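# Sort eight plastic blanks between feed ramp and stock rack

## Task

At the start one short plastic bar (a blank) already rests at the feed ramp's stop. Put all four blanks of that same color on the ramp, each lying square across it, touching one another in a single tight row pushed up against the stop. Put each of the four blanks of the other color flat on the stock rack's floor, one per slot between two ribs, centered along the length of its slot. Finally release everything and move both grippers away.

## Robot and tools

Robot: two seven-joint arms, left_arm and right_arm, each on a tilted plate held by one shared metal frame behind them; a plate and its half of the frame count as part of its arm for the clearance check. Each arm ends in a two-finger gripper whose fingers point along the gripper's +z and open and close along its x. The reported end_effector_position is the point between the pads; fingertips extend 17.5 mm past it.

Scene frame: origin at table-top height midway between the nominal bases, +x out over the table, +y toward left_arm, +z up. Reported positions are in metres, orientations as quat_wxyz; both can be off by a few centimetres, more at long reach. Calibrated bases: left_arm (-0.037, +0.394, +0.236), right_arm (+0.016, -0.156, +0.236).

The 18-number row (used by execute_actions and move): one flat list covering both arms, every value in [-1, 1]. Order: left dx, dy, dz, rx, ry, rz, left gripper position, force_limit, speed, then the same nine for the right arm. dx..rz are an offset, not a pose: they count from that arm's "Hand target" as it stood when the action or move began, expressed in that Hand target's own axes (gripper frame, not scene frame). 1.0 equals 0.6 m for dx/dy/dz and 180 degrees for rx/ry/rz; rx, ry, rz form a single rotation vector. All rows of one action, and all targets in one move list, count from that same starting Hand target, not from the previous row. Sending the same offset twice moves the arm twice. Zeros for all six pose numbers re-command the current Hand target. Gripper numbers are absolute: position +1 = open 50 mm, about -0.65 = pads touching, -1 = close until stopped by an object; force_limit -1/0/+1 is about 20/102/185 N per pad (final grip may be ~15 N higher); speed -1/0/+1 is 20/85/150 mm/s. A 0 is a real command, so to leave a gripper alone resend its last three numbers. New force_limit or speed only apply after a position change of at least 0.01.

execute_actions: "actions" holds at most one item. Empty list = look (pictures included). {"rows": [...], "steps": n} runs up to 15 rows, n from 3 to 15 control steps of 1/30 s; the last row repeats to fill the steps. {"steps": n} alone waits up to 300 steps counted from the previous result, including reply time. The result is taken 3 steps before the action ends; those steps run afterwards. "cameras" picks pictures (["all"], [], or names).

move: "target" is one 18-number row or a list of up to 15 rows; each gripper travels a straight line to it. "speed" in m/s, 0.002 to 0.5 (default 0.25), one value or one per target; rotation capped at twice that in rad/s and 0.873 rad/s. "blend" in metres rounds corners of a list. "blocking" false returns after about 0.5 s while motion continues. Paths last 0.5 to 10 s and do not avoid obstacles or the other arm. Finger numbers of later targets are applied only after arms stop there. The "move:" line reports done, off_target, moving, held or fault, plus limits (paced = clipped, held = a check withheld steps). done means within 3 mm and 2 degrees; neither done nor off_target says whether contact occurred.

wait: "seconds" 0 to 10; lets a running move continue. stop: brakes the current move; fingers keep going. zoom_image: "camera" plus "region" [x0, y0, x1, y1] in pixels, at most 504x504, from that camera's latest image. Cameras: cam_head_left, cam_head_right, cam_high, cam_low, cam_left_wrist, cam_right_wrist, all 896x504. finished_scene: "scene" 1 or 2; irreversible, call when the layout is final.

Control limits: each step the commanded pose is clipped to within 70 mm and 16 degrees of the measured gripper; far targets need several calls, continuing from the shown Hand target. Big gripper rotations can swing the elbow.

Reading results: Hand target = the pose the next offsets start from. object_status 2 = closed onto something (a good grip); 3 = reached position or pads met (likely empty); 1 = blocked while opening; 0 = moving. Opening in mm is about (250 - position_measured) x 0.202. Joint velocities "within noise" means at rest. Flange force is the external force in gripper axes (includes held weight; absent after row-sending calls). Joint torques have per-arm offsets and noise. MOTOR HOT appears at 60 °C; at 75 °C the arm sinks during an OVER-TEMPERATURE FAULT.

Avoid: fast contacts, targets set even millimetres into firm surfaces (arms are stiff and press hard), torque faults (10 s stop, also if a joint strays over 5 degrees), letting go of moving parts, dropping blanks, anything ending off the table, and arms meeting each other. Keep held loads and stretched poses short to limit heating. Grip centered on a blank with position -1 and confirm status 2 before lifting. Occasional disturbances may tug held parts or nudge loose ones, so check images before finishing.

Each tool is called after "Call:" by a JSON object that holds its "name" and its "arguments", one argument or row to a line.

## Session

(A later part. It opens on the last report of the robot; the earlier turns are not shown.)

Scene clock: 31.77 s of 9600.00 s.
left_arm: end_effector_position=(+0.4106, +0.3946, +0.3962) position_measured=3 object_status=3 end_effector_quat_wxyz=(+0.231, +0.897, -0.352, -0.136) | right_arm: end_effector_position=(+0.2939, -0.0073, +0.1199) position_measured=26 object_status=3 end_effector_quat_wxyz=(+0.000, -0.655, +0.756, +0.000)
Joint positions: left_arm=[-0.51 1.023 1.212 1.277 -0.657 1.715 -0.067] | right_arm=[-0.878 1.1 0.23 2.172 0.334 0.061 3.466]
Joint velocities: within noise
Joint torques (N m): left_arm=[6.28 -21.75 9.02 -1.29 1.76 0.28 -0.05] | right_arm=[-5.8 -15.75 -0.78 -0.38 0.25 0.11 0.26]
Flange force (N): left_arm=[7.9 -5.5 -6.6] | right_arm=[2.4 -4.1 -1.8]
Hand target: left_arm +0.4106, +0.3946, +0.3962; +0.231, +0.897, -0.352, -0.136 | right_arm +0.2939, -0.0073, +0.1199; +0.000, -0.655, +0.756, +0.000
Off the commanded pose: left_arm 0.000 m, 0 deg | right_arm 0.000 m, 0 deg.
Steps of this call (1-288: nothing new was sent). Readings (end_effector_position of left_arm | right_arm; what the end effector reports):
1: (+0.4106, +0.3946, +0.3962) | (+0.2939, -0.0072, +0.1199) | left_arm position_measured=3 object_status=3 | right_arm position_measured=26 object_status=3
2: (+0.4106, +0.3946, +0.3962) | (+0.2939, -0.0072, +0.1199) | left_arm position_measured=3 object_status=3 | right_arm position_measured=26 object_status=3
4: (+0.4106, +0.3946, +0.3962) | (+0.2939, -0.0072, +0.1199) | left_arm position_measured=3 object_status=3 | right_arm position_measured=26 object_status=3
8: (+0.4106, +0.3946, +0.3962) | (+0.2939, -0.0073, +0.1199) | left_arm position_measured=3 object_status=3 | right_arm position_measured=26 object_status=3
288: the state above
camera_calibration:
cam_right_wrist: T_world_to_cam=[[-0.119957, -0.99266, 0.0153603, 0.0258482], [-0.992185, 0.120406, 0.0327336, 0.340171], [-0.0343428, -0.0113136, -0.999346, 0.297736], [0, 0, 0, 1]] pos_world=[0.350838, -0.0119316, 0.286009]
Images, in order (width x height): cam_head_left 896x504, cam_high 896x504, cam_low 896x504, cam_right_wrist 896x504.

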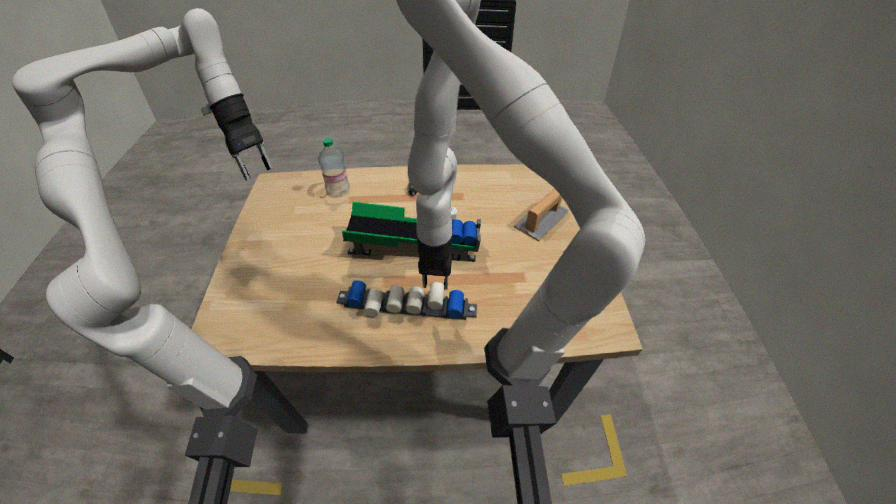

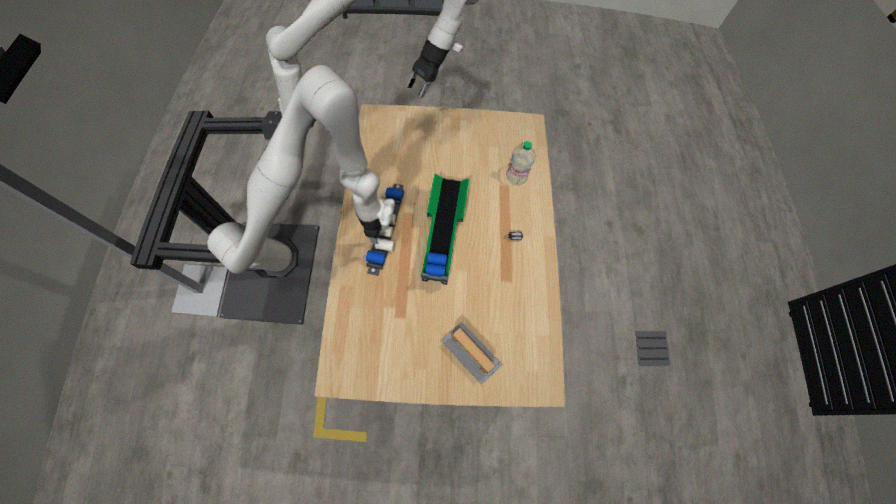

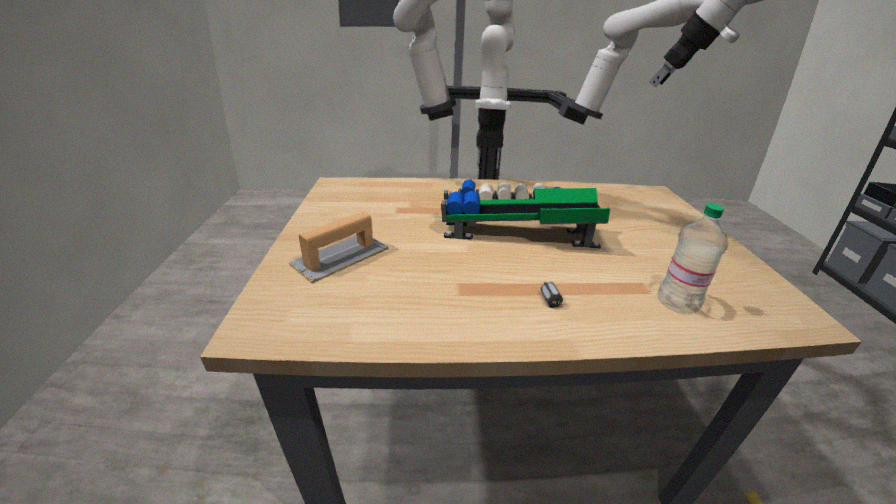

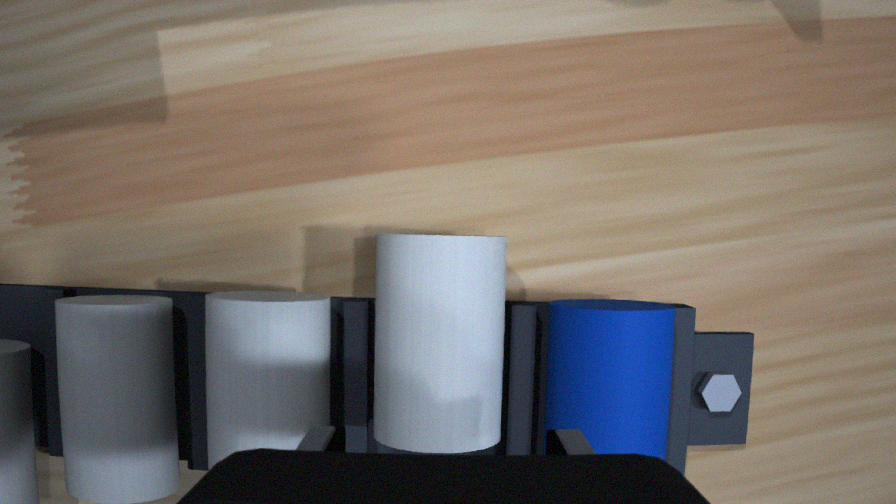

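Call:
{"name": "move", "arguments": {
  "target": [
    [0,0,0,0,0,0,1,0,0,-0.0038,-0.035,0.02,0,0,0,0.84,-0.7,-1],
    [0,0,0,0,0,0,1,0,0,-0.0038,-0.035,0.1372,0,0,0,0.84,-0.7,-1],
    [0,0,0,0,0,0,1,0,0,-0.0038,-0.035,0.1372,0,0,0,-1,-0.7,-0.5],
    [0,0,0,0,0,0,1,0,0,-0.0038,-0.035,0.132,0,0,0,-1,-0.7,-0.5],
    [0,0,0,0,0,0,1,0,0,-0.0038,-0.0037,0.132,0,0,0,-1,-0.7,-0.5],
    [0,0,0,0,0,0,1,0,0,-0.0038,-0.0037,0.1365,0,0,0,-1,-0.7,-0.5]
  ],
  "speed": [0.15,0.12,0.1,0.05,0.08,0.04],
  "blend": [0.01,0,0,0,0,0],
  "cameras": ["cam_right_wrist"]
}}

Scene clock: 36.30 s of 9600.00 s.
left_arm: end_effector_position=(+0.4106, +0.3946, +0.3962) position_measured=3 object_status=3 end_effector_quat_wxyz=(+0.231, +0.897, -0.352, -0.136) | right_arm: end_effector_position=(+0.2965, -0.0053, +0.0381) position_measured=57 object_status=2 end_effector_quat_wxyz=(+0.000, -0.655, +0.756, +0.000)
Joint positions: left_arm=[-0.51 1.023 1.212 1.277 -0.657 1.715 -0.067] | right_arm=[-0.858 1.334 0.259 2.091 0.324 -0.097 3.462]
Joint velocities: within noise
Joint torques (N m): left_arm=[6.26 -21.83 9.02 -1.28 1.75 0.26 -0.06] | right_arm=[-6.09 -17.34 -0.23 1.16 0.25 0.19 0.24]
Flange force (N): left_arm=[8.1 -5.6 -6.6] | right_arm=[2.2 -4.3 -0.1]
Hand target: left_arm +0.4106, +0.3946, +0.3962; +0.231, +0.897, -0.352, -0.136 | right_arm +0.2965, -0.0053, +0.0380; +0.000, -0.655, +0.756, +0.000
Off the commanded pose: left_arm 0.000 m, 0 deg | right_arm 0.000 m, 0 deg.
Kept back: nothing.
move: done; blend cut to 0 m at target 1
camera_calibration:
cam_right_wrist: T_world_to_cam=[[-0.119918, -0.992666, 0.015322, 0.0293948], [-0.992189, 0.120366, 0.0327478, 0.345195], [-0.0343519, -0.0112752, -0.999346, 0.21609], [0, 0, 0, 1]] pos_world=[0.353447, -0.00993404, 0.204194]
Images, in order (width x height): cam_right_wrist 896x504.

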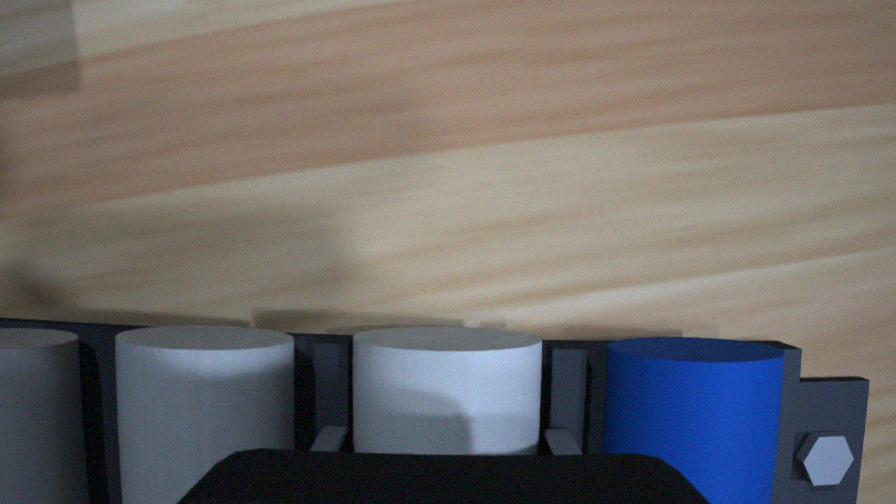

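Call:
{"name": "move", "arguments": {
  "target": [
    [0,0,0,0,0,0,1,0,0,0.001,0.003,0.0006,0,0,0,-1,-0.7,-0.5],
    [0,0,0,0,0,0,1,0,0,0.001,0.003,0.0006,0,0,0,0.84,-0.7,-1],
    [0,0,0,0,0,0,1,0,0,0.001,0.003,-0.064,0,0,0,0.84,-0.7,-1],
    [0,0,0,0,0,0,1,0,0,-0.1809,0.0037,-0.064,0,0,0,0.84,-0.7,-1],
    [0,0,0,0,0,0,1,0,0,-0.1809,0.0037,0.0006,0,0,0,0.84,-0.7,-1],
    [0,0,0,0,0,0,1,0,0,-0.1809,0.0037,0.0006,0,0,0,-1,-0.7,-0.5],
    [0,0,0,0,0,0,1,0,0,-0.1809,0.0037,-0.003,0,0,0,-1,-0.7,-0.5],
    [0,0,0,0,0,0,1,0,0,-0.1809,-0.0015,-0.0005,0,0,0,-1,-0.7,-0.5]
  ],
  "speed": [0.03,0.1,0.1,0.2,0.1,0.1,0.05,0.04],
  "blend": [0,0,0.01,0.01,0,0,0,0],
  "cameras": ["cam_right_wrist"]
}}

Scene clock: 41.60 s of 9600.00 s.
left_arm: end_effector_position=(+0.4106, +0.3946, +0.3962) position_measured=3 object_status=3 end_effector_quat_wxyz=(+0.231, +0.897, -0.352, -0.136) | right_arm: end_effector_position=(+0.3127, +0.1020, +0.0384) position_measured=57 object_status=2 end_effector_quat_wxyz=(+0.000, -0.655, +0.756, +0.000)
Joint positions: left_arm=[-0.51 1.023 1.212 1.277 -0.657 1.715 -0.067] | right_arm=[-0.933 1.359 0.152 1.803 0.265 0.194 3.404]
Joint velocities: within noise
Joint torques (N m): left_arm=[6.32 -21.81 9.03 -1.2 1.74 0.31 -0.05] | right_arm=[-6.42 -19.87 -1.06 -1.69 0.28 0.16 0.23]
Flange force (N): left_arm=[8.1 -5.7 -6.7] | right_arm=[2.3 -3.9 -1.0]
Hand target: left_arm +0.4106, +0.3946, +0.3962; +0.231, +0.897, -0.352, -0.136 | right_arm +0.3128, +0.1020, +0.0384; +0.000, -0.655, +0.756, +0.000
Off the commanded pose: left_arm 0.000 m, 0 deg | right_arm 0.000 m, 0 deg.
Kept back: nothing.
move: done
camera_calibration:
cam_right_wrist: T_world_to_cam=[[-0.119954, -0.992661, 0.0153593, 0.137863], [-0.992185, 0.120403, 0.0327323, 0.348327], [-0.0343414, -0.011313, -0.999346, 0.218176], [0, 0, 0, 1]] pos_world=[0.369635, 0.0973802, 0.204515]
Images, in order (width x height): cam_right_wrist 896x504.

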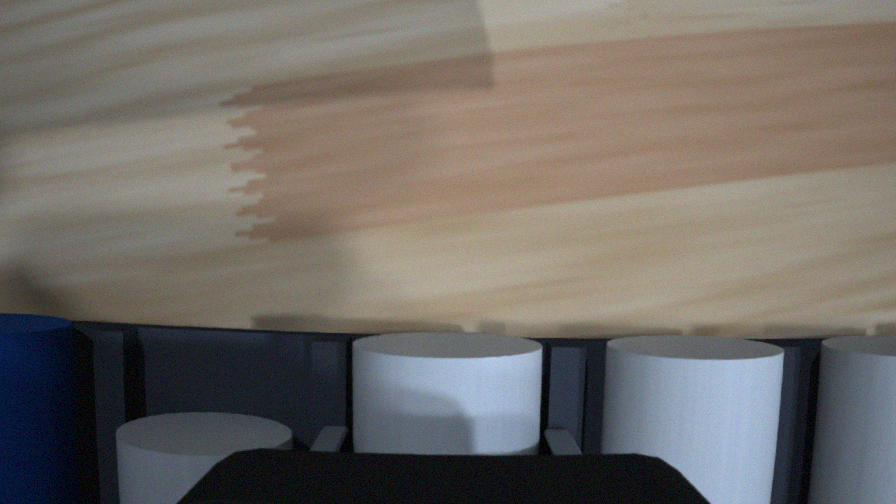

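Call:
{"name": "move", "arguments": {
  "target": [
    [0,0,0,0,0,0,1,0,0,0,0,0.0011,0,0,0,-1,-0.7,-0.5],
    [0,0,0,0,0,0,1,0,0,0,0,0.0011,0,0,0,0.84,-0.7,-1],
    [0,0,0,0,0,0,1,0,0,0,0,-0.064,0,0,0,0.84,-0.7,-1],
    [0,0,0,0,0,0,1,0,0,-0.092,0.0375,-0.064,0,0,0,0.84,-0.7,-1],
    [0,0,0,0,0,0,1,0,0,-0.092,0.0375,0.0011,0,0,0,0.84,-0.7,-1],
    [0,0,0,0,0,0,1,0,0,-0.092,0.0375,0.0011,0,0,0,-1,-0.7,-0.5],
    [0,0,0,0,0,0,1,0,0,-0.092,0.0375,-0.003,0,0,0,-1,-0.7,-0.5],
    [0,0,0,0,0,0,1,0,0,-0.0923,0,0.0,0,0,0,-1,-0.7,-0.5]
  ],
  "speed": [0.03,0.1,0.1,0.2,0.1,0.1,0.05,0.06],
  "blend": [0,0,0.01,0.01,0,0,0,0],
  "cameras": ["cam_right_wrist"]
}}

Scene clock: 46.70 s of 9600.00 s.
left_arm: end_effector_position=(+0.4106, +0.3946, +0.3962) position_measured=3 object_status=3 end_effector_quat_wxyz=(+0.231, +0.897, -0.352, -0.136) | right_arm: end_effector_position=(+0.3205, +0.1569, +0.0384) position_measured=56 object_status=2 end_effector_quat_wxyz=(+0.000, -0.655, +0.756, +0.000)
Joint positions: left_arm=[-0.51 1.023 1.212 1.277 -0.657 1.715 -0.067] | right_arm=[-0.963 1.395 0.113 1.631 0.238 0.339 3.391]
Joint velocities: left_arm=[within noise] | right_arm=[0.003 0 0 -0.005 0 0.002 0.001]
Joint torques (N m): left_arm=[6.21 -21.82 9.03 -1.28 1.77 0.28 -0.12] | right_arm=[-6.4 -21.58 -1.41 -2.96 0.23 0.02 0.23]
Flange force (N): left_arm=[8.2 -5.4 -6.6] | right_arm=[1.6 -3.6 -0.9]
Hand target: left_arm +0.4106, +0.3946, +0.3962; +0.231, +0.897, -0.352, -0.136 | right_arm +0.3206, +0.1569, +0.0384; +0.000, -0.655, +0.756, +0.000
Off the commanded pose: left_arm 0.000 m, 0 deg | right_arm 0.000 m, 0 deg.
Kept back: nothing.
move: done
camera_calibration:
cam_right_wrist: T_world_to_cam=[[-0.1199, -0.992668, 0.0153367, 0.193213], [-0.992193, 0.120348, 0.0327121, 0.34951], [-0.034318, -0.0112948, -0.999347, 0.219076], [0, 0, 0, 1]] pos_world=[0.377466, 0.152208, 0.204536]
Images, in order (width x height): cam_right_wrist 896x504.

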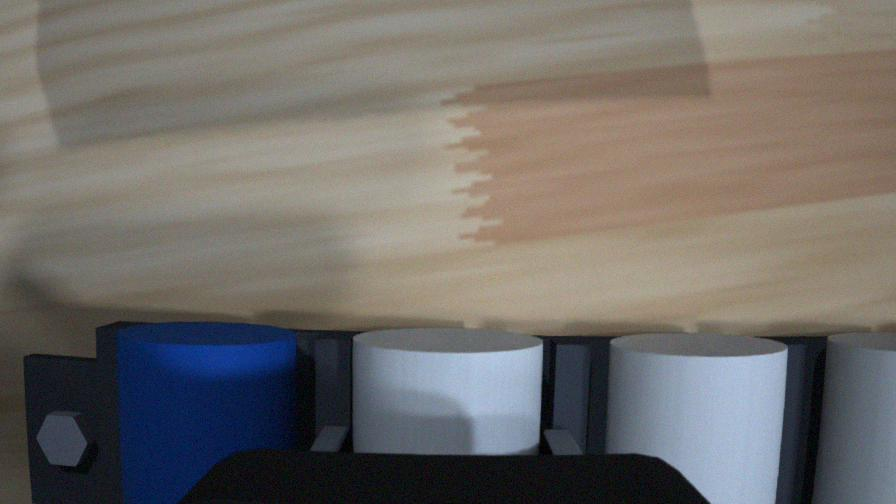

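Call:
{"name": "move", "arguments": {
  "target": [
    [0,0,0,0,0,0,1,0,0,0.002,0.0005,0.0011,0,0,0,-1,-0.7,-0.5],
    [0,0,0,0,0,0,1,0,0,0.002,0.0005,0.0011,0,0,0,0.84,-0.7,-1],
    [0,0,0,0,0,0,1,0,0,0.002,0.0005,-0.064,0,0,0,0.84,-0.7,-1],
    [0,0,0,0,0,0,1,0,0,-0.0888,-0.0018,-0.064,0,0,0,0.84,-0.7,-1],
    [0,0,0,0,0,0,1,0,0,-0.0888,-0.0018,-0.0015,0,0,0,0.84,-0.7,-1],
    [0,0,0,0,0,0,1,0,0,-0.0888,-0.0018,-0.0015,0,0,0,-1,-0.7,-0.5],
    [0,0,0,0,0,0,1,0,0,-0.0888,-0.0018,-0.2277,0,0,0,-1,-0.7,-0.5],
    [0,0,0,0,0,0,1,0,0,0.2439,-0.358,-0.2277,0,0,-0.012,-1,-0.7,-0.5]
  ],
  "speed": [0.03,0.1,0.12,0.15,0.12,0.1,0.2,0.25],
  "blend": [0,0,0.01,0.01,0,0,0.02,0],
  "cameras": ["cam_right_wrist", "cam_high"]
}}

Scene clock: 53.67 s of 9600.00 s.
left_arm: end_effector_position=(+0.4106, +0.3946, +0.3962) position_measured=3 object_status=3 end_effector_quat_wxyz=(+0.231, +0.897, -0.352, -0.136) | right_arm: end_effector_position=(+0.5124, -0.0185, +0.1749) position_measured=57 object_status=2 end_effector_quat_wxyz=(+0.000, -0.669, +0.743, +0.000)
Joint positions: left_arm=[-0.51 1.023 1.212 1.277 -0.657 1.715 -0.067] | right_arm=[-0.485 1.036 0.078 1.541 0.319 0.69 3.893]
Joint velocities: within noise
Joint torques (N m): left_arm=[6.27 -21.82 9.02 -1.2 1.74 0.28 -0.06] | right_arm=[-8.36 -21.34 -2.59 -5.55 0.29 0.05 0.45]
Flange force (N): left_arm=[8.3 -5.7 -6.8] | right_arm=[2.8 -1.8 -0.5]
Hand target: left_arm +0.4106, +0.3946, +0.3962; +0.231, +0.897, -0.352, -0.136 | right_arm +0.5124, -0.0186, +0.1749; +0.000, -0.669, +0.743, +0.000
Off the commanded pose: left_arm 0.000 m, 0 deg | right_arm 0.000 m, 0 deg.
Kept back: nothing.
move: done
camera_calibration:
cam_right_wrist: T_world_to_cam=[[-0.0823929, -0.996482, 0.0153495, 0.0207155], [-0.996029, 0.0828572, 0.0325717, 0.55776], [-0.0337289, -0.0126048, -0.999352, 0.359798], [0, 0, 0, 1]] pos_world=[0.569387, -0.0210366, 0.34108]
Images, in order (width x height): cam_high 896x504, cam_right_wrist 896x504.

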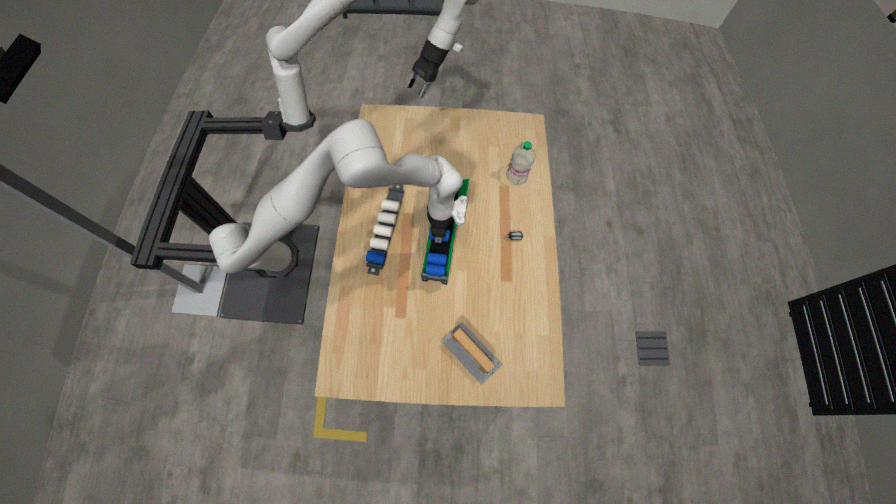

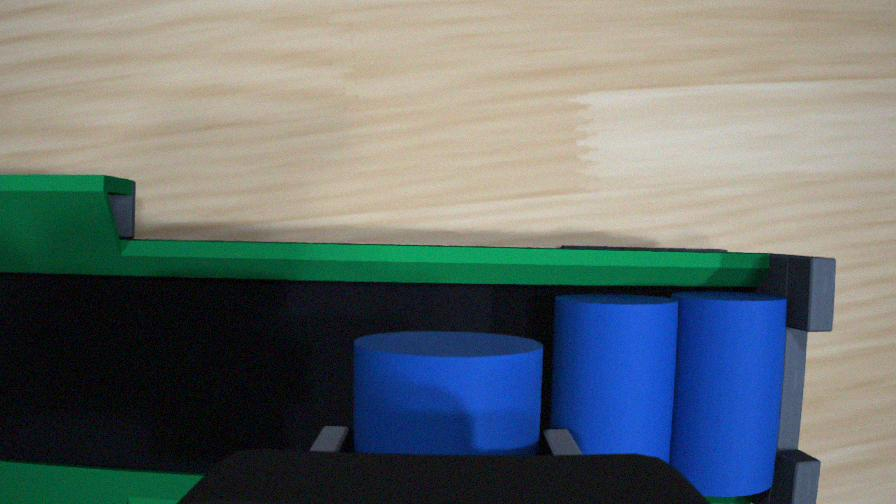

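Call:
{"name": "move", "arguments": {
  "target": [0,0,0,0,0,0,1,0,0,-0.001,-0.004,0.0917,0,0,0,-1,-0.7,-0.5],
  "speed": 0.12,
  "cameras": ["cam_right_wrist"]
}}

Scene clock: 54.93 s of 9600.00 s.
left_arm: end_effector_position=(+0.4106, +0.3946, +0.3962) position_measured=3 object_status=3 end_effector_quat_wxyz=(+0.231, +0.897, -0.352, -0.136) | right_arm: end_effector_position=(+0.5149, -0.0182, +0.1200) position_measured=57 object_status=2 end_effector_quat_wxyz=(+0.000, -0.669, +0.743, +0.000)
Joint positions: left_arm=[-0.51 1.023 1.212 1.277 -0.657 1.715 -0.067] | right_arm=[-0.463 1.143 0.092 1.518 0.334 0.601 3.884]
Joint velocities: within noise
Joint torques (N m): left_arm=[6.31 -21.87 9 -1.26 1.76 0.3 -0.04] | right_arm=[-8.31 -22.01 -2.39 -5.11 0.31 -0.03 0.26]
Flange force (N): left_arm=[8.0 -5.7 -6.5] | right_arm=[3.0 -1.3 -0.7]
Hand target: left_arm +0.4106, +0.3946, +0.3962; +0.231, +0.897, -0.352, -0.136 | right_arm +0.5149, -0.0182, +0.1199; +0.000, -0.669, +0.743, +0.000
Off the commanded pose: left_arm 0.000 m, 0 deg | right_arm 0.000 m, 0 deg.
Kept back: nothing.
move: done
camera_calibration:
cam_right_wrist: T_world_to_cam=[[-0.0824398, -0.996478, 0.015357, 0.0220827], [-0.99602, 0.0829063, 0.0327297, 0.562007], [-0.0338876, -0.0125977, -0.999346, 0.305072], [0, 0, 0, 1]] pos_world=[0.571928, -0.0207458, 0.286139]
Images, in order (width x height): cam_right_wrist 896x504.

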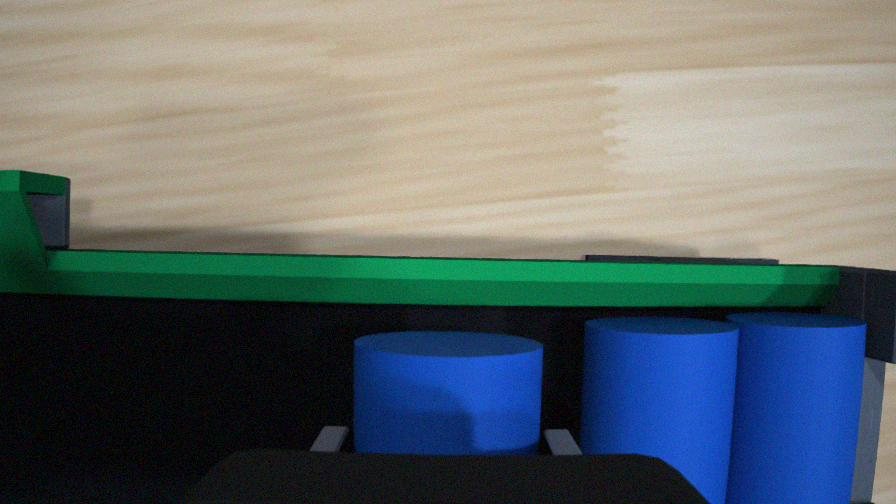

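Call:
{"name": "move", "arguments": {
  "target": [0,0,0,0,0,0,1,0,0,0.0035,-0.0018,0.0358,0,0,0,-1,-0.7,-0.5],
  "speed": 0.1,
  "cameras": ["cam_right_wrist"]
}}

Scene clock: 55.93 s of 9600.00 s.
left_arm: end_effector_position=(+0.4106, +0.3946, +0.3962) position_measured=3 object_status=3 end_effector_quat_wxyz=(+0.231, +0.897, -0.352, -0.136) | right_arm: end_effector_position=(+0.5158, -0.0204, +0.0985) position_measured=57 object_status=2 end_effector_quat_wxyz=(+0.000, -0.669, +0.743, +0.000)
Joint positions: left_arm=[-0.51 1.023 1.212 1.277 -0.657 1.715 -0.067] | right_arm=[-0.452 1.185 0.097 1.508 0.341 0.568 3.884]
Joint velocities: within noise
Joint torques (N m): left_arm=[6.29 -21.83 9.05 -1.29 1.75 0.29 -0.05] | right_arm=[-8.35 -22.21 -2.31 -4.62 0.29 0.25 0.28]
Flange force (N): left_arm=[8.0 -5.6 -6.5] | right_arm=[2.9 -1.4 -0.1]
Hand target: left_arm +0.4106, +0.3946, +0.3962; +0.231, +0.897, -0.352, -0.136 | right_arm +0.5158, -0.0204, +0.0984; +0.000, -0.669, +0.743, +0.000
Off the commanded pose: left_arm 0.000 m, 0 deg | right_arm 0.000 m, 0 deg.
Kept back: nothing.
move: done
camera_calibration:
cam_right_wrist: T_world_to_cam=[[-0.0824346, -0.996479, 0.0153077, 0.0203327], [-0.996022, 0.0828987, 0.0326675, 0.563787], [-0.0338215, -0.0125538, -0.999349, 0.28357], [0, 0, 0, 1]] pos_world=[0.572811, -0.0229162, 0.264657]
Images, in order (width x height): cam_right_wrist 896x504.

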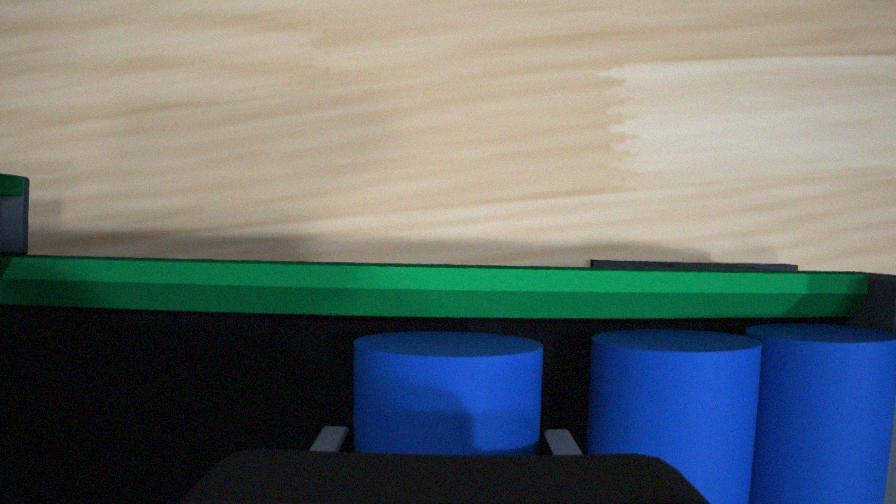

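Call:
{"name": "move", "arguments": {
  "target": [0,0,0,0,0,0,1,0,0,0,-0.0015,0.0068,0,0,0,-1,-0.7,-0.5],
  "speed": 0.04,
  "cameras": []
}}

Scene clock: 56.87 s of 9600.00 s.
left_arm: end_effector_position=(+0.4106, +0.3946, +0.3962) position_measured=3 object_status=3 end_effector_quat_wxyz=(+0.231, +0.897, -0.352, -0.136) | right_arm: end_effector_position=(+0.5166, -0.0205, +0.0944) position_measured=57 object_status=2 end_effector_quat_wxyz=(+0.000, -0.669, +0.743, +0.000)
Joint positions: left_arm=[-0.51 1.023 1.212 1.277 -0.657 1.715 -0.067] | right_arm=[-0.449 1.194 0.098 1.502 0.342 0.564 3.884]
Joint velocities: within noise
Joint torques (N m): left_arm=[6.29 -21.78 9.05 -1.27 1.78 0.3 -0.11] | right_arm=[-8.33 -22.44 -2.36 -4.76 0.28 0.08 0.26]
Flange force (N): left_arm=[8.0 -5.4 -6.5] | right_arm=[2.8 -1.3 -0.1]
Hand target: left_arm +0.4106, +0.3946, +0.3962; +0.231, +0.897, -0.352, -0.136 | right_arm +0.5166, -0.0205, +0.0943; +0.000, -0.669, +0.743, +0.000
Off the commanded pose: left_arm 0.000 m, 0 deg | right_arm 0.000 m, 0 deg.
Kept back: nothing.
move: done
No camera images: "cameras" was empty.

Call:
{"name": "move", "arguments": {
  "target": [0,0,0,0,0,0,1,0,0,0,0,0.0025,0,0,0,-1,-0.7,-0.5],
  "speed": 0.03,
  "cameras": []
}}

Scene clock: 57.80 s of 9600.00 s.
left_arm: end_effector_position=(+0.4106, +0.3946, +0.3962) position_measured=3 object_status=3 end_effector_quat_wxyz=(+0.231, +0.897, -0.352, -0.136) | right_arm: end_effector_position=(+0.5167, -0.0205, +0.0929) position_measured=57 object_status=2 end_effector_quat_wxyz=(+0.000, -0.669, +0.743, +0.000)
Joint positions: left_arm=[-0.51 1.023 1.212 1.277 -0.657 1.715 -0.067] | right_arm=[-0.449 1.196 0.098 1.501 0.342 0.562 3.884]
Joint velocities: within noise
Joint torques (N m): left_arm=[6.21 -21.81 9.02 -1.28 1.76 0.31 -0.04] | right_arm=[-5.39 -11.03 -1.71 -7.24 0.83 -4.15 0.28]
Flange force (N): left_arm=[8.2 -5.5 -6.6] | right_arm=[9.2 9.0 -32.1]
Hand target: left_arm +0.4106, +0.3946, +0.3962; +0.231, +0.897, -0.352, -0.136 | right_arm +0.5167, -0.0205, +0.0929; +0.000, -0.669, +0.743, +0.000
Off the commanded pose: left_arm 0.000 m, 0 deg | right_arm 0.000 m, 0 deg.
Kept back: nothing.
move: done
No camera images: "cameras" was empty.

Call:
{"name": "move", "arguments": {
  "target": [
    [0,0,0,0,0,0,1,0,0,0,0,-0.0013,0,0,0,-1,-0.7,-0.5],
    [0,0,0,0,0,0,1,0,0,0,0,-0.0013,0,0,0,0.77,-0.7,-1],
    [0,0,0,0,0,0,1,0,0,0,0,-0.05,0,0,0,0.77,-0.7,-1],
    [0,0,0,0,0,0,1,0,0,0,0,-0.09,0,0,0,0.77,-0.7,-1],
    [0,0,0,0,0,0,1,0,0,0.1048,0.3737,-0.0452,0,0,0.012,0.77,-0.7,-1]
  ],
  "speed": [0.02,0.1,0.06,0.15,0.25],
  "blend": [0,0,0.01,0.02,0],
  "cameras": ["cam_right_wrist", "cam_high"]
}}

Scene clock: 62.20 s of 9600.00 s.
left_arm: end_effector_position=(+0.4106, +0.3946, +0.3962) position_measured=3 object_status=3 end_effector_quat_wxyz=(+0.231, +0.897, -0.352, -0.136) | right_arm: end_effector_position=(+0.2872, -0.0596, +0.1199) position_measured=37 object_status=3 end_effector_quat_wxyz=(+0.000, -0.655, +0.756, +0.000)
Joint positions: left_arm=[-0.51 1.023 1.212 1.277 -0.657 1.715 -0.067] | right_arm=[-0.821 1.087 0.296 2.292 0.327 -0.066 3.571]
Joint velocities: left_arm=[within noise] | right_arm=[-0.007 0.004 0.005 0.005 -0.003 -0.011 -0.003]
Joint torques (N m): left_arm=[6.21 -21.84 8.99 -1.25 1.78 0.28 -0.07] | right_arm=[-5.83 -14.92 -0.52 0.72 0.16 -0.04 0.18]
Flange force (N): left_arm=[8.3 -5.6 -6.7] | right_arm=[3.0 -4.7 -0.9]
Hand target: left_arm +0.4106, +0.3946, +0.3962; +0.231, +0.897, -0.352, -0.136 | right_arm +0.2871, -0.0596, +0.1199; +0.000, -0.655, +0.756, +0.000
Off the commanded pose: left_arm 0.000 m, 0 deg | right_arm 0.000 m, 0 deg.
Kept back: nothing.
move: done; blend cut to 0.012 m at target 4
camera_calibration:
cam_right_wrist: T_world_to_cam=[[-0.119965, -0.992658, 0.0154208, -0.0269267], [-0.992175, 0.120419, 0.0329961, 0.339725], [-0.0346108, -0.0113417, -0.999337, 0.297043], [0, 0, 0, 1]] pos_world=[0.344117, -0.0642696, 0.286051]
Images, in order (width x height): cam_high 896x504, cam_right_wrist 896x504.

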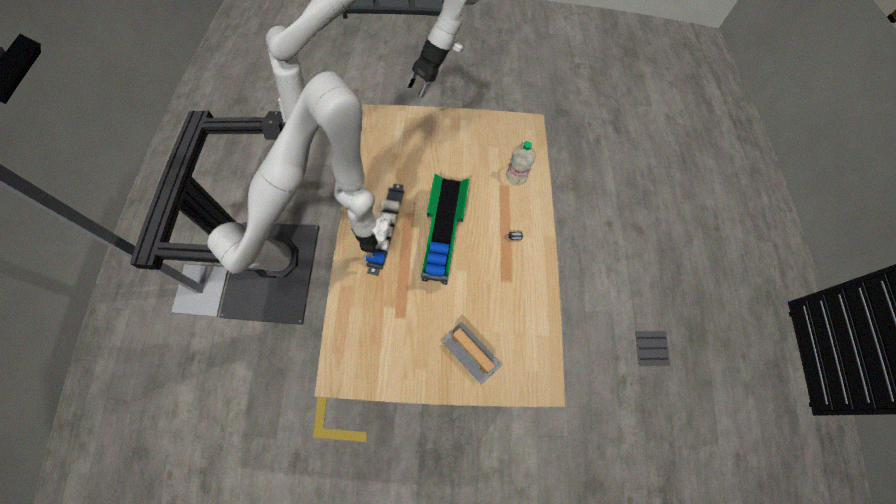

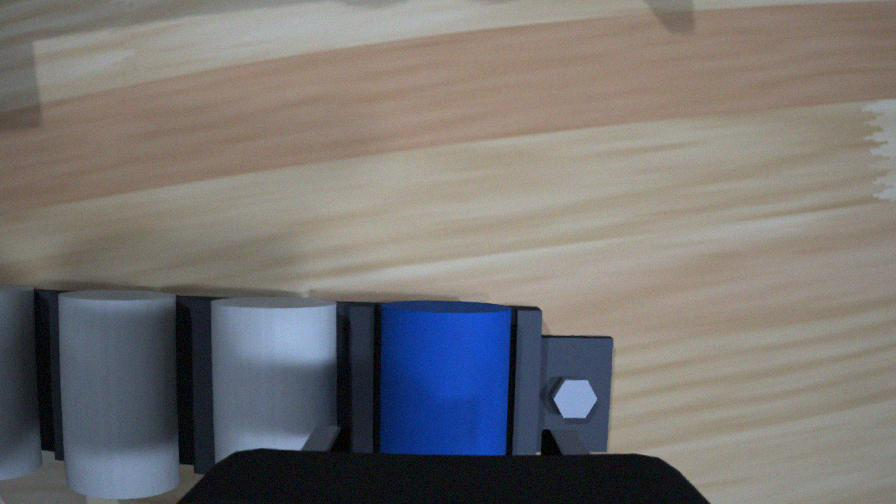

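Call:
{"name": "move", "arguments": {
  "target": [
    [0,0,0,0,0,0,1,0,0,-0.0008,-0.0015,0,0,0,0,0.84,-0.7,-1],
    [0,0,0,0,0,0,1,0,0,-0.0008,-0.0015,0.1373,0,0,0,0.84,-0.7,-1],
    [0,0,0,0,0,0,1,0,0,-0.0008,-0.0015,0.1373,0,0,0,-1,-0.7,-0.5],
    [0,0,0,0,0,0,1,0,0,-0.0008,-0.0015,-0.075,0,0,0,-1,-0.7,-0.5],
    [0,0,0,0,0,0,1,0,0,-0.1845,-0.367,-0.075,0,0,-0.012,-1,-0.7,-0.5],
    [0,0,0,0,0,0,1,0,0,-0.1845,-0.367,-0.0085,0,0,-0.012,-1,-0.7,-0.5]
  ],
  "speed": [0.1,0.12,0.1,0.2,0.25,0.12],
  "blend": [0,0,0,0.02,0.01,0],
  "cameras": ["cam_right_wrist", "cam_high"]
}}

Scene clock: 67.20 s of 9600.00 s.
left_arm: end_effector_position=(+0.4106, +0.3946, +0.3962) position_measured=3 object_status=3 end_effector_quat_wxyz=(+0.231, +0.897, -0.352, -0.136) | right_arm: end_effector_position=(+0.5207, +0.0187, +0.1252) position_measured=57 object_status=2 end_effector_quat_wxyz=(+0.000, -0.669, +0.743, +0.000)
Joint positions: left_arm=[-0.51 1.023 1.212 1.277 -0.657 1.715 -0.067] | right_arm=[-0.512 1.177 0.081 1.432 0.31 0.666 3.859]
Joint velocities: within noise
Joint torques (N m): left_arm=[6.25 -21.82 9 -1.25 1.73 0.28 -0.04] | right_arm=[-8.29 -23.2 -2.39 -5.42 0.28 0.13 0.23]
Flange force (N): left_arm=[8.2 -5.6 -6.7] | right_arm=[2.0 -2.0 0.5]
Hand target: left_arm +0.4106, +0.3946, +0.3962; +0.231, +0.897, -0.352, -0.136 | right_arm +0.5208, +0.0187, +0.1251; +0.000, -0.669, +0.743, +0.000
Off the commanded pose: left_arm 0.000 m, 0 deg | right_arm 0.000 m, 0 deg.
Kept back: nothing.
move: done
camera_calibration:
cam_right_wrist: T_world_to_cam=[[-0.0824427, -0.996478, 0.0153178, 0.0592966], [-0.996021, 0.0829073, 0.0326822, 0.564633], [-0.0338371, -0.0125624, -0.999348, 0.310911], [0, 0, 0, 1]] pos_world=[0.577795, 0.0161814, 0.291346]
Images, in order (width x height): cam_high 896x504, cam_right_wrist 896x504.

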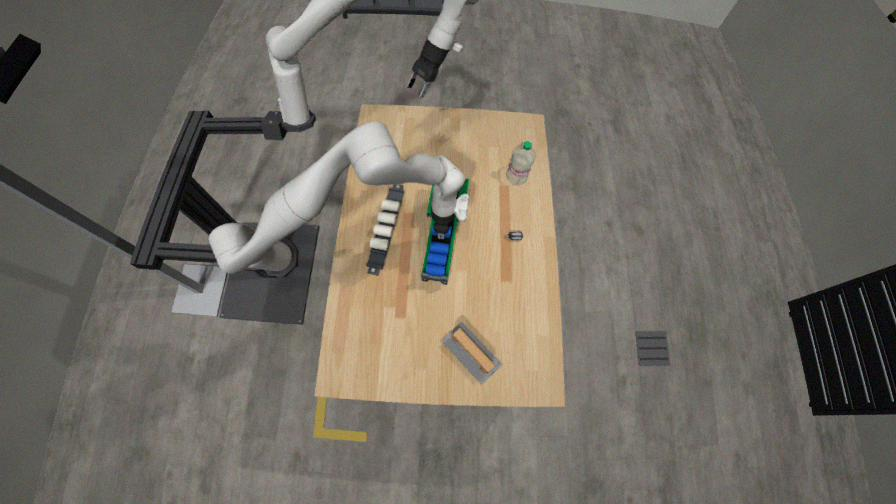

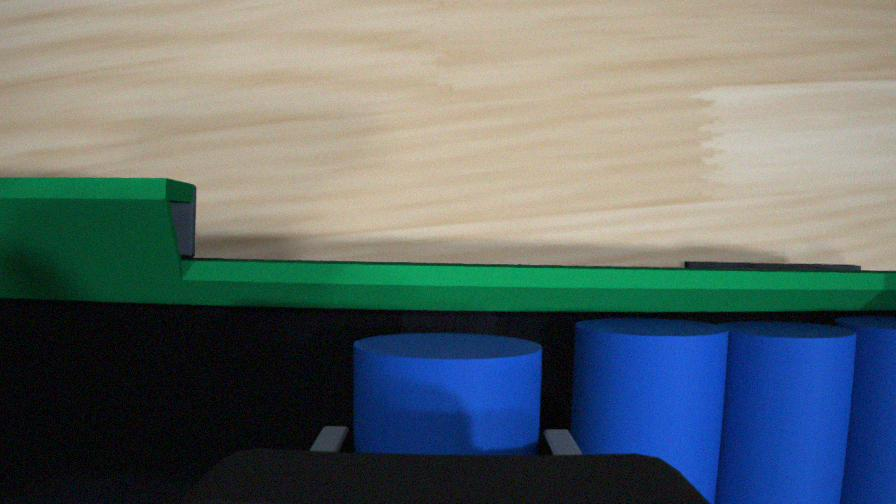

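Call:
{"name": "move", "arguments": {
  "target": [
    [0,0,0,0,0,0,1,0,0,0,-0.0022,0.0368,0,0,0,-1,-0.7,-0.5],
    [0,0,0,0,0,0,1,0,0,0,-0.0022,0.0415,0,0,0,-1,-0.7,-0.5]
  ],
  "speed": [0.1,0.03],
  "blend": 0.001,
  "cameras": ["cam_right_wrist"]
}}

Scene clock: 68.93 s of 9600.00 s.
left_arm: end_effector_position=(+0.4106, +0.3946, +0.3962) position_measured=3 object_status=3 end_effector_quat_wxyz=(+0.231, +0.897, -0.352, -0.136) | right_arm: end_effector_position=(+0.5221, +0.0186, +0.1002) position_measured=57 object_status=2 end_effector_quat_wxyz=(+0.000, -0.669, +0.743, +0.000)
Joint positions: left_arm=[-0.51 1.023 1.212 1.277 -0.657 1.715 -0.067] | right_arm=[-0.501 1.226 0.086 1.415 0.316 0.632 3.858]
Joint velocities: within noise
Joint torques (N m): left_arm=[6.19 -21.8 9.01 -1.26 1.78 0.32 -0.07] | right_arm=[-8.43 -23.09 -2.32 -5.2 0.3 0.13 0.27]
Flange force (N): left_arm=[8.2 -5.5 -6.6] | right_arm=[2.6 -1.6 -0.1]
Hand target: left_arm +0.4106, +0.3946, +0.3962; +0.231, +0.897, -0.352, -0.136 | right_arm +0.5221, +0.0186, +0.1002; +0.000, -0.669, +0.743, +0.000
Off the commanded pose: left_arm 0.000 m, 0 deg | right_arm 0.000 m, 0 deg.
Kept back: nothing.
move: done; blend cut to 0 m at target 1
camera_calibration:
cam_right_wrist: T_world_to_cam=[[-0.0824663, -0.996476, 0.0153334, 0.0596789], [-0.99602, 0.0829312, 0.0326641, 0.566812], [-0.0338206, -0.0125787, -0.999349, 0.285977], [0, 0, 0, 1]] pos_world=[0.579149, 0.0160594, 0.266361]
Images, in order (width x height): cam_right_wrist 896x504.

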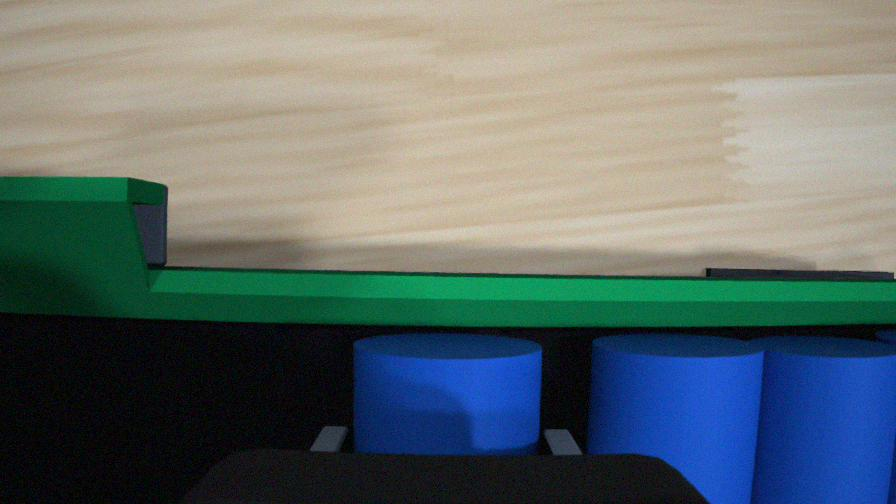

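Call:
{"name": "move", "arguments": {
  "target": [0,0,0,0,0,0,1,0,0,0,0,0.002,0,0,0,-1,-0.7,-0.5],
  "speed": 0.03,
  "cameras": []
}}

Scene clock: 69.87 s of 9600.00 s.
left_arm: end_effector_position=(+0.4106, +0.3946, +0.3962) position_measured=3 object_status=3 end_effector_quat_wxyz=(+0.231, +0.897, -0.352, -0.136) | right_arm: end_effector_position=(+0.5221, +0.0186, +0.0990) position_measured=57 object_status=2 end_effector_quat_wxyz=(+0.000, -0.669, +0.743, +0.000)
Joint positions: left_arm=[-0.51 1.023 1.212 1.277 -0.657 1.715 -0.067] | right_arm=[-0.501 1.228 0.086 1.414 0.316 0.63 3.858]
Joint velocities: within noise
Joint torques (N m): left_arm=[6.21 -21.85 8.99 -1.22 1.76 0.29 -0.06] | right_arm=[-8.43 -23.01 -2.34 -5.27 0.27 0.09 0.26]
Flange force (N): left_arm=[8.3 -5.7 -6.8] | right_arm=[2.8 -1.3 -0.4]
Hand target: left_arm +0.4106, +0.3946, +0.3962; +0.231, +0.897, -0.352, -0.136 | right_arm +0.5221, +0.0186, +0.0990; +0.000, -0.669, +0.743, +0.000
Off the commanded pose: left_arm 0.000 m, 0 deg | right_arm 0.000 m, 0 deg.
Kept back: nothing.
move: done
No camera images: "cameras" was empty.

Call:
{"name": "move", "arguments": {
  "target": [0,0,0,0,0,0,1,0,0,0,0,0.0018,0,0,0,-1,-0.7,-0.5],
  "speed": 0.03,
  "cameras": []
}}

Scene clock: 70.80 s of 9600.00 s.
left_arm: end_effector_position=(+0.4106, +0.3946, +0.3962) position_measured=3 object_status=3 end_effector_quat_wxyz=(+0.231, +0.897, -0.352, -0.136) | right_arm: end_effector_position=(+0.5221, +0.0186, +0.0980) position_measured=57 object_status=2 end_effector_quat_wxyz=(+0.000, -0.669, +0.743, +0.000)
Joint positions: left_arm=[-0.51 1.023 1.212 1.277 -0.657 1.715 -0.067] | right_arm=[-0.501 1.23 0.086 1.413 0.316 0.629 3.857]
Joint velocities: within noise
Joint torques (N m): left_arm=[6.34 -21.78 9.03 -1.27 1.75 0.27 -0.02] | right_arm=[-6.98 -18.19 -1.88 -6.17 0.63 -1.73 0.27]
Flange force (N): left_arm=[7.8 -5.6 -6.6] | right_arm=[5.5 3.3 -13.6]
Hand target: left_arm +0.4106, +0.3946, +0.3962; +0.231, +0.897, -0.352, -0.136 | right_arm +0.5221, +0.0186, +0.0979; +0.000, -0.669, +0.743, +0.000
Off the commanded pose: left_arm 0.000 m, 0 deg | right_arm 0.000 m, 0 deg.
Kept back: nothing.
move: done
No camera images: "cameras" was empty.

Call:
{"name": "move", "arguments": {
  "target": [
    [0,0,0,0,0,0,1,0,0,0,0,-0.0004,0,0,0,0.77,-0.7,-1],
    [0,0,0,0,0,0,1,0,0,0,0,-0.05,0,0,0,0.77,-0.7,-1],
    [0,0,0,0,0,0,1,0,0,0.04,0.03,-0.2,0,0,0,0.77,-0.7,-1]
  ],
  "speed": [0.1,0.06,0.2],
  "blend": [0,0.01,0],
  "cameras": ["cam_right_wrist", "cam_high", "cam_low"]
}}

Call:
{"name": "zoom_image", "arguments": {
  "camera": "cam_high",
  "region": [350, 170, 480, 290]
}}

Call:
{"name": "zoom_image", "arguments": {
  "camera": "cam_low",
  "region": [420, 160, 640, 260]
}}

Scene clock: 73.17 s of 9600.00 s.
left_arm: end_effector_position=(+0.4106, +0.3946, +0.3962) position_measured=3 object_status=3 end_effector_quat_wxyz=(+0.231, +0.897, -0.352, -0.136) | right_arm: end_effector_position=(+0.5016, -0.0035, +0.2178) position_measured=37 object_status=3 end_effector_quat_wxyz=(+0.000, -0.669, +0.743, +0.000)
Joint positions: left_arm=[-0.51 1.023 1.212 1.277 -0.657 1.715 -0.067] | right_arm=[-0.535 0.964 0.071 1.548 0.297 0.765 3.873]
Joint velocities: within noise
Joint torques (N m): left_arm=[6.22 -21.9 9.04 -1.27 1.74 0.27 -0.02] | right_arm=[-7.8 -20.61 -2.59 -5.9 0.29 0.15 0.27]
Flange force (N): left_arm=[8.3 -5.7 -6.7] | right_arm=[2.4 -1.9 -0.9]
Hand target: left_arm +0.4106, +0.3946, +0.3962; +0.231, +0.897, -0.352, -0.136 | right_arm +0.5016, -0.0035, +0.2179; +0.000, -0.669, +0.743, +0.000
Off the commanded pose: left_arm 0.000 m, 0 deg | right_arm 0.000 m, 0 deg.
Kept back: nothing.
move: done
camera_calibration:
cam_right_wrist: T_world_to_cam=[[-0.0824091, -0.99648, 0.0153486, 0.0341895], [-0.996022, 0.0828756, 0.0327478, 0.544408], [-0.0339046, -0.0125888, -0.999346, 0.40255], [0, 0, 0, 1]] pos_world=[0.558708, -0.00598129, 0.383934]
Images, in order (width x height): cam_high 896x504, cam_low 896x504, cam_right_wrist 896x504.

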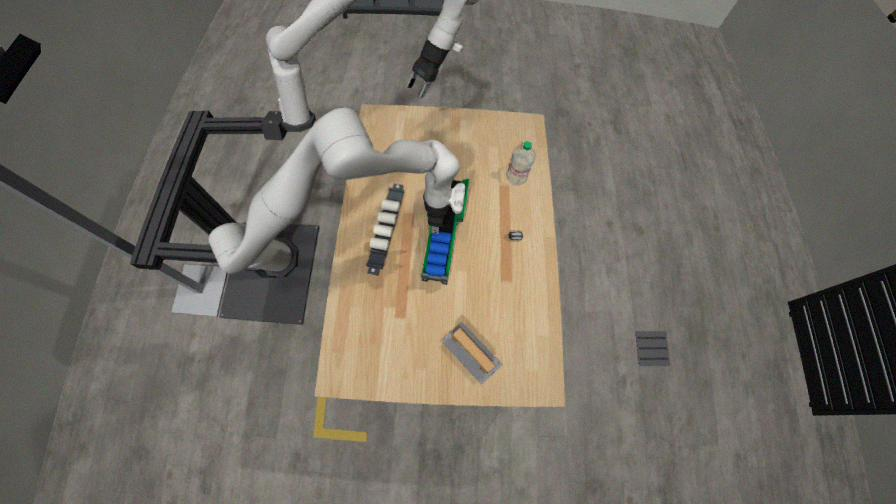

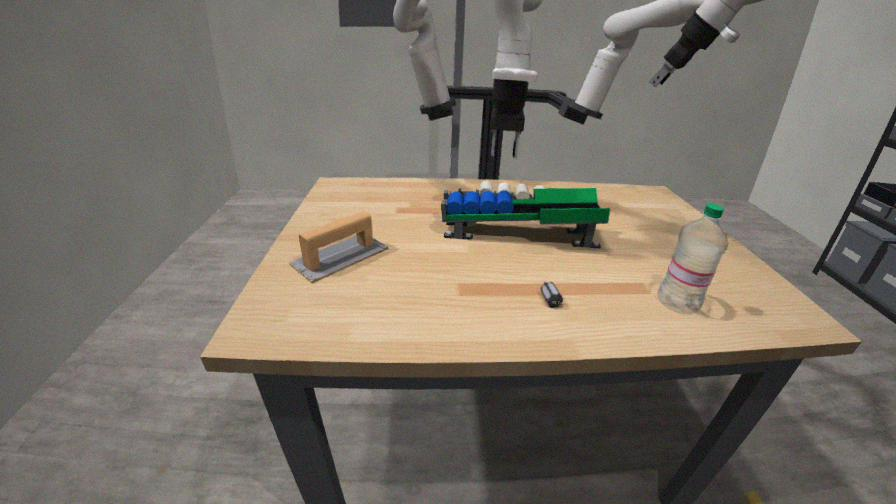

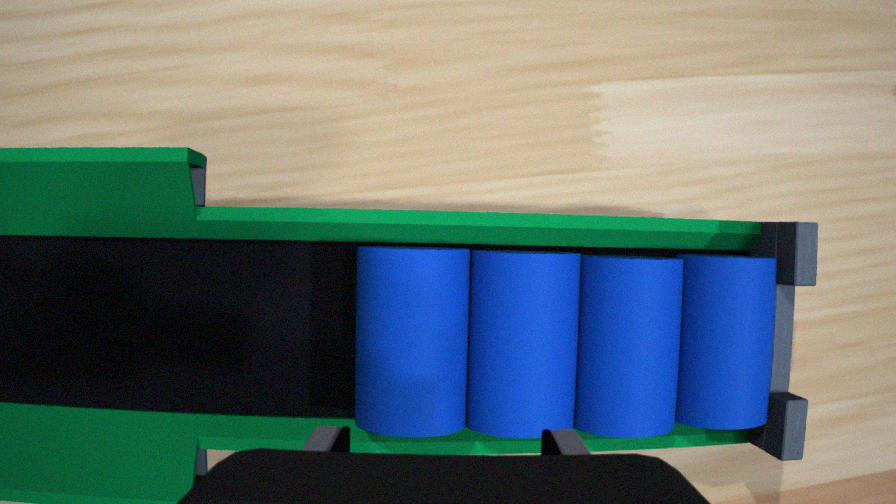

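Scaled by 3.877 from the camera's 896x504 image, which has a finer 1280x720 frame.

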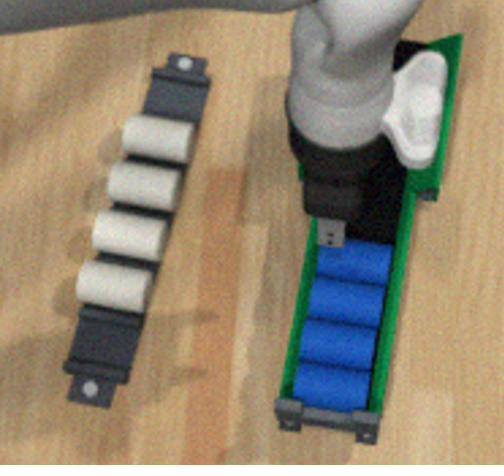

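Scaled by 2.291 from the camera's 896x504 image, which has a finer 1280x720 frame.

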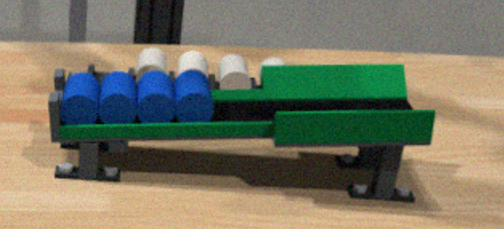

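Call:
{"name": "finished_scene", "arguments": {
  "scene": 2
}}

The scene is finished: the task was done.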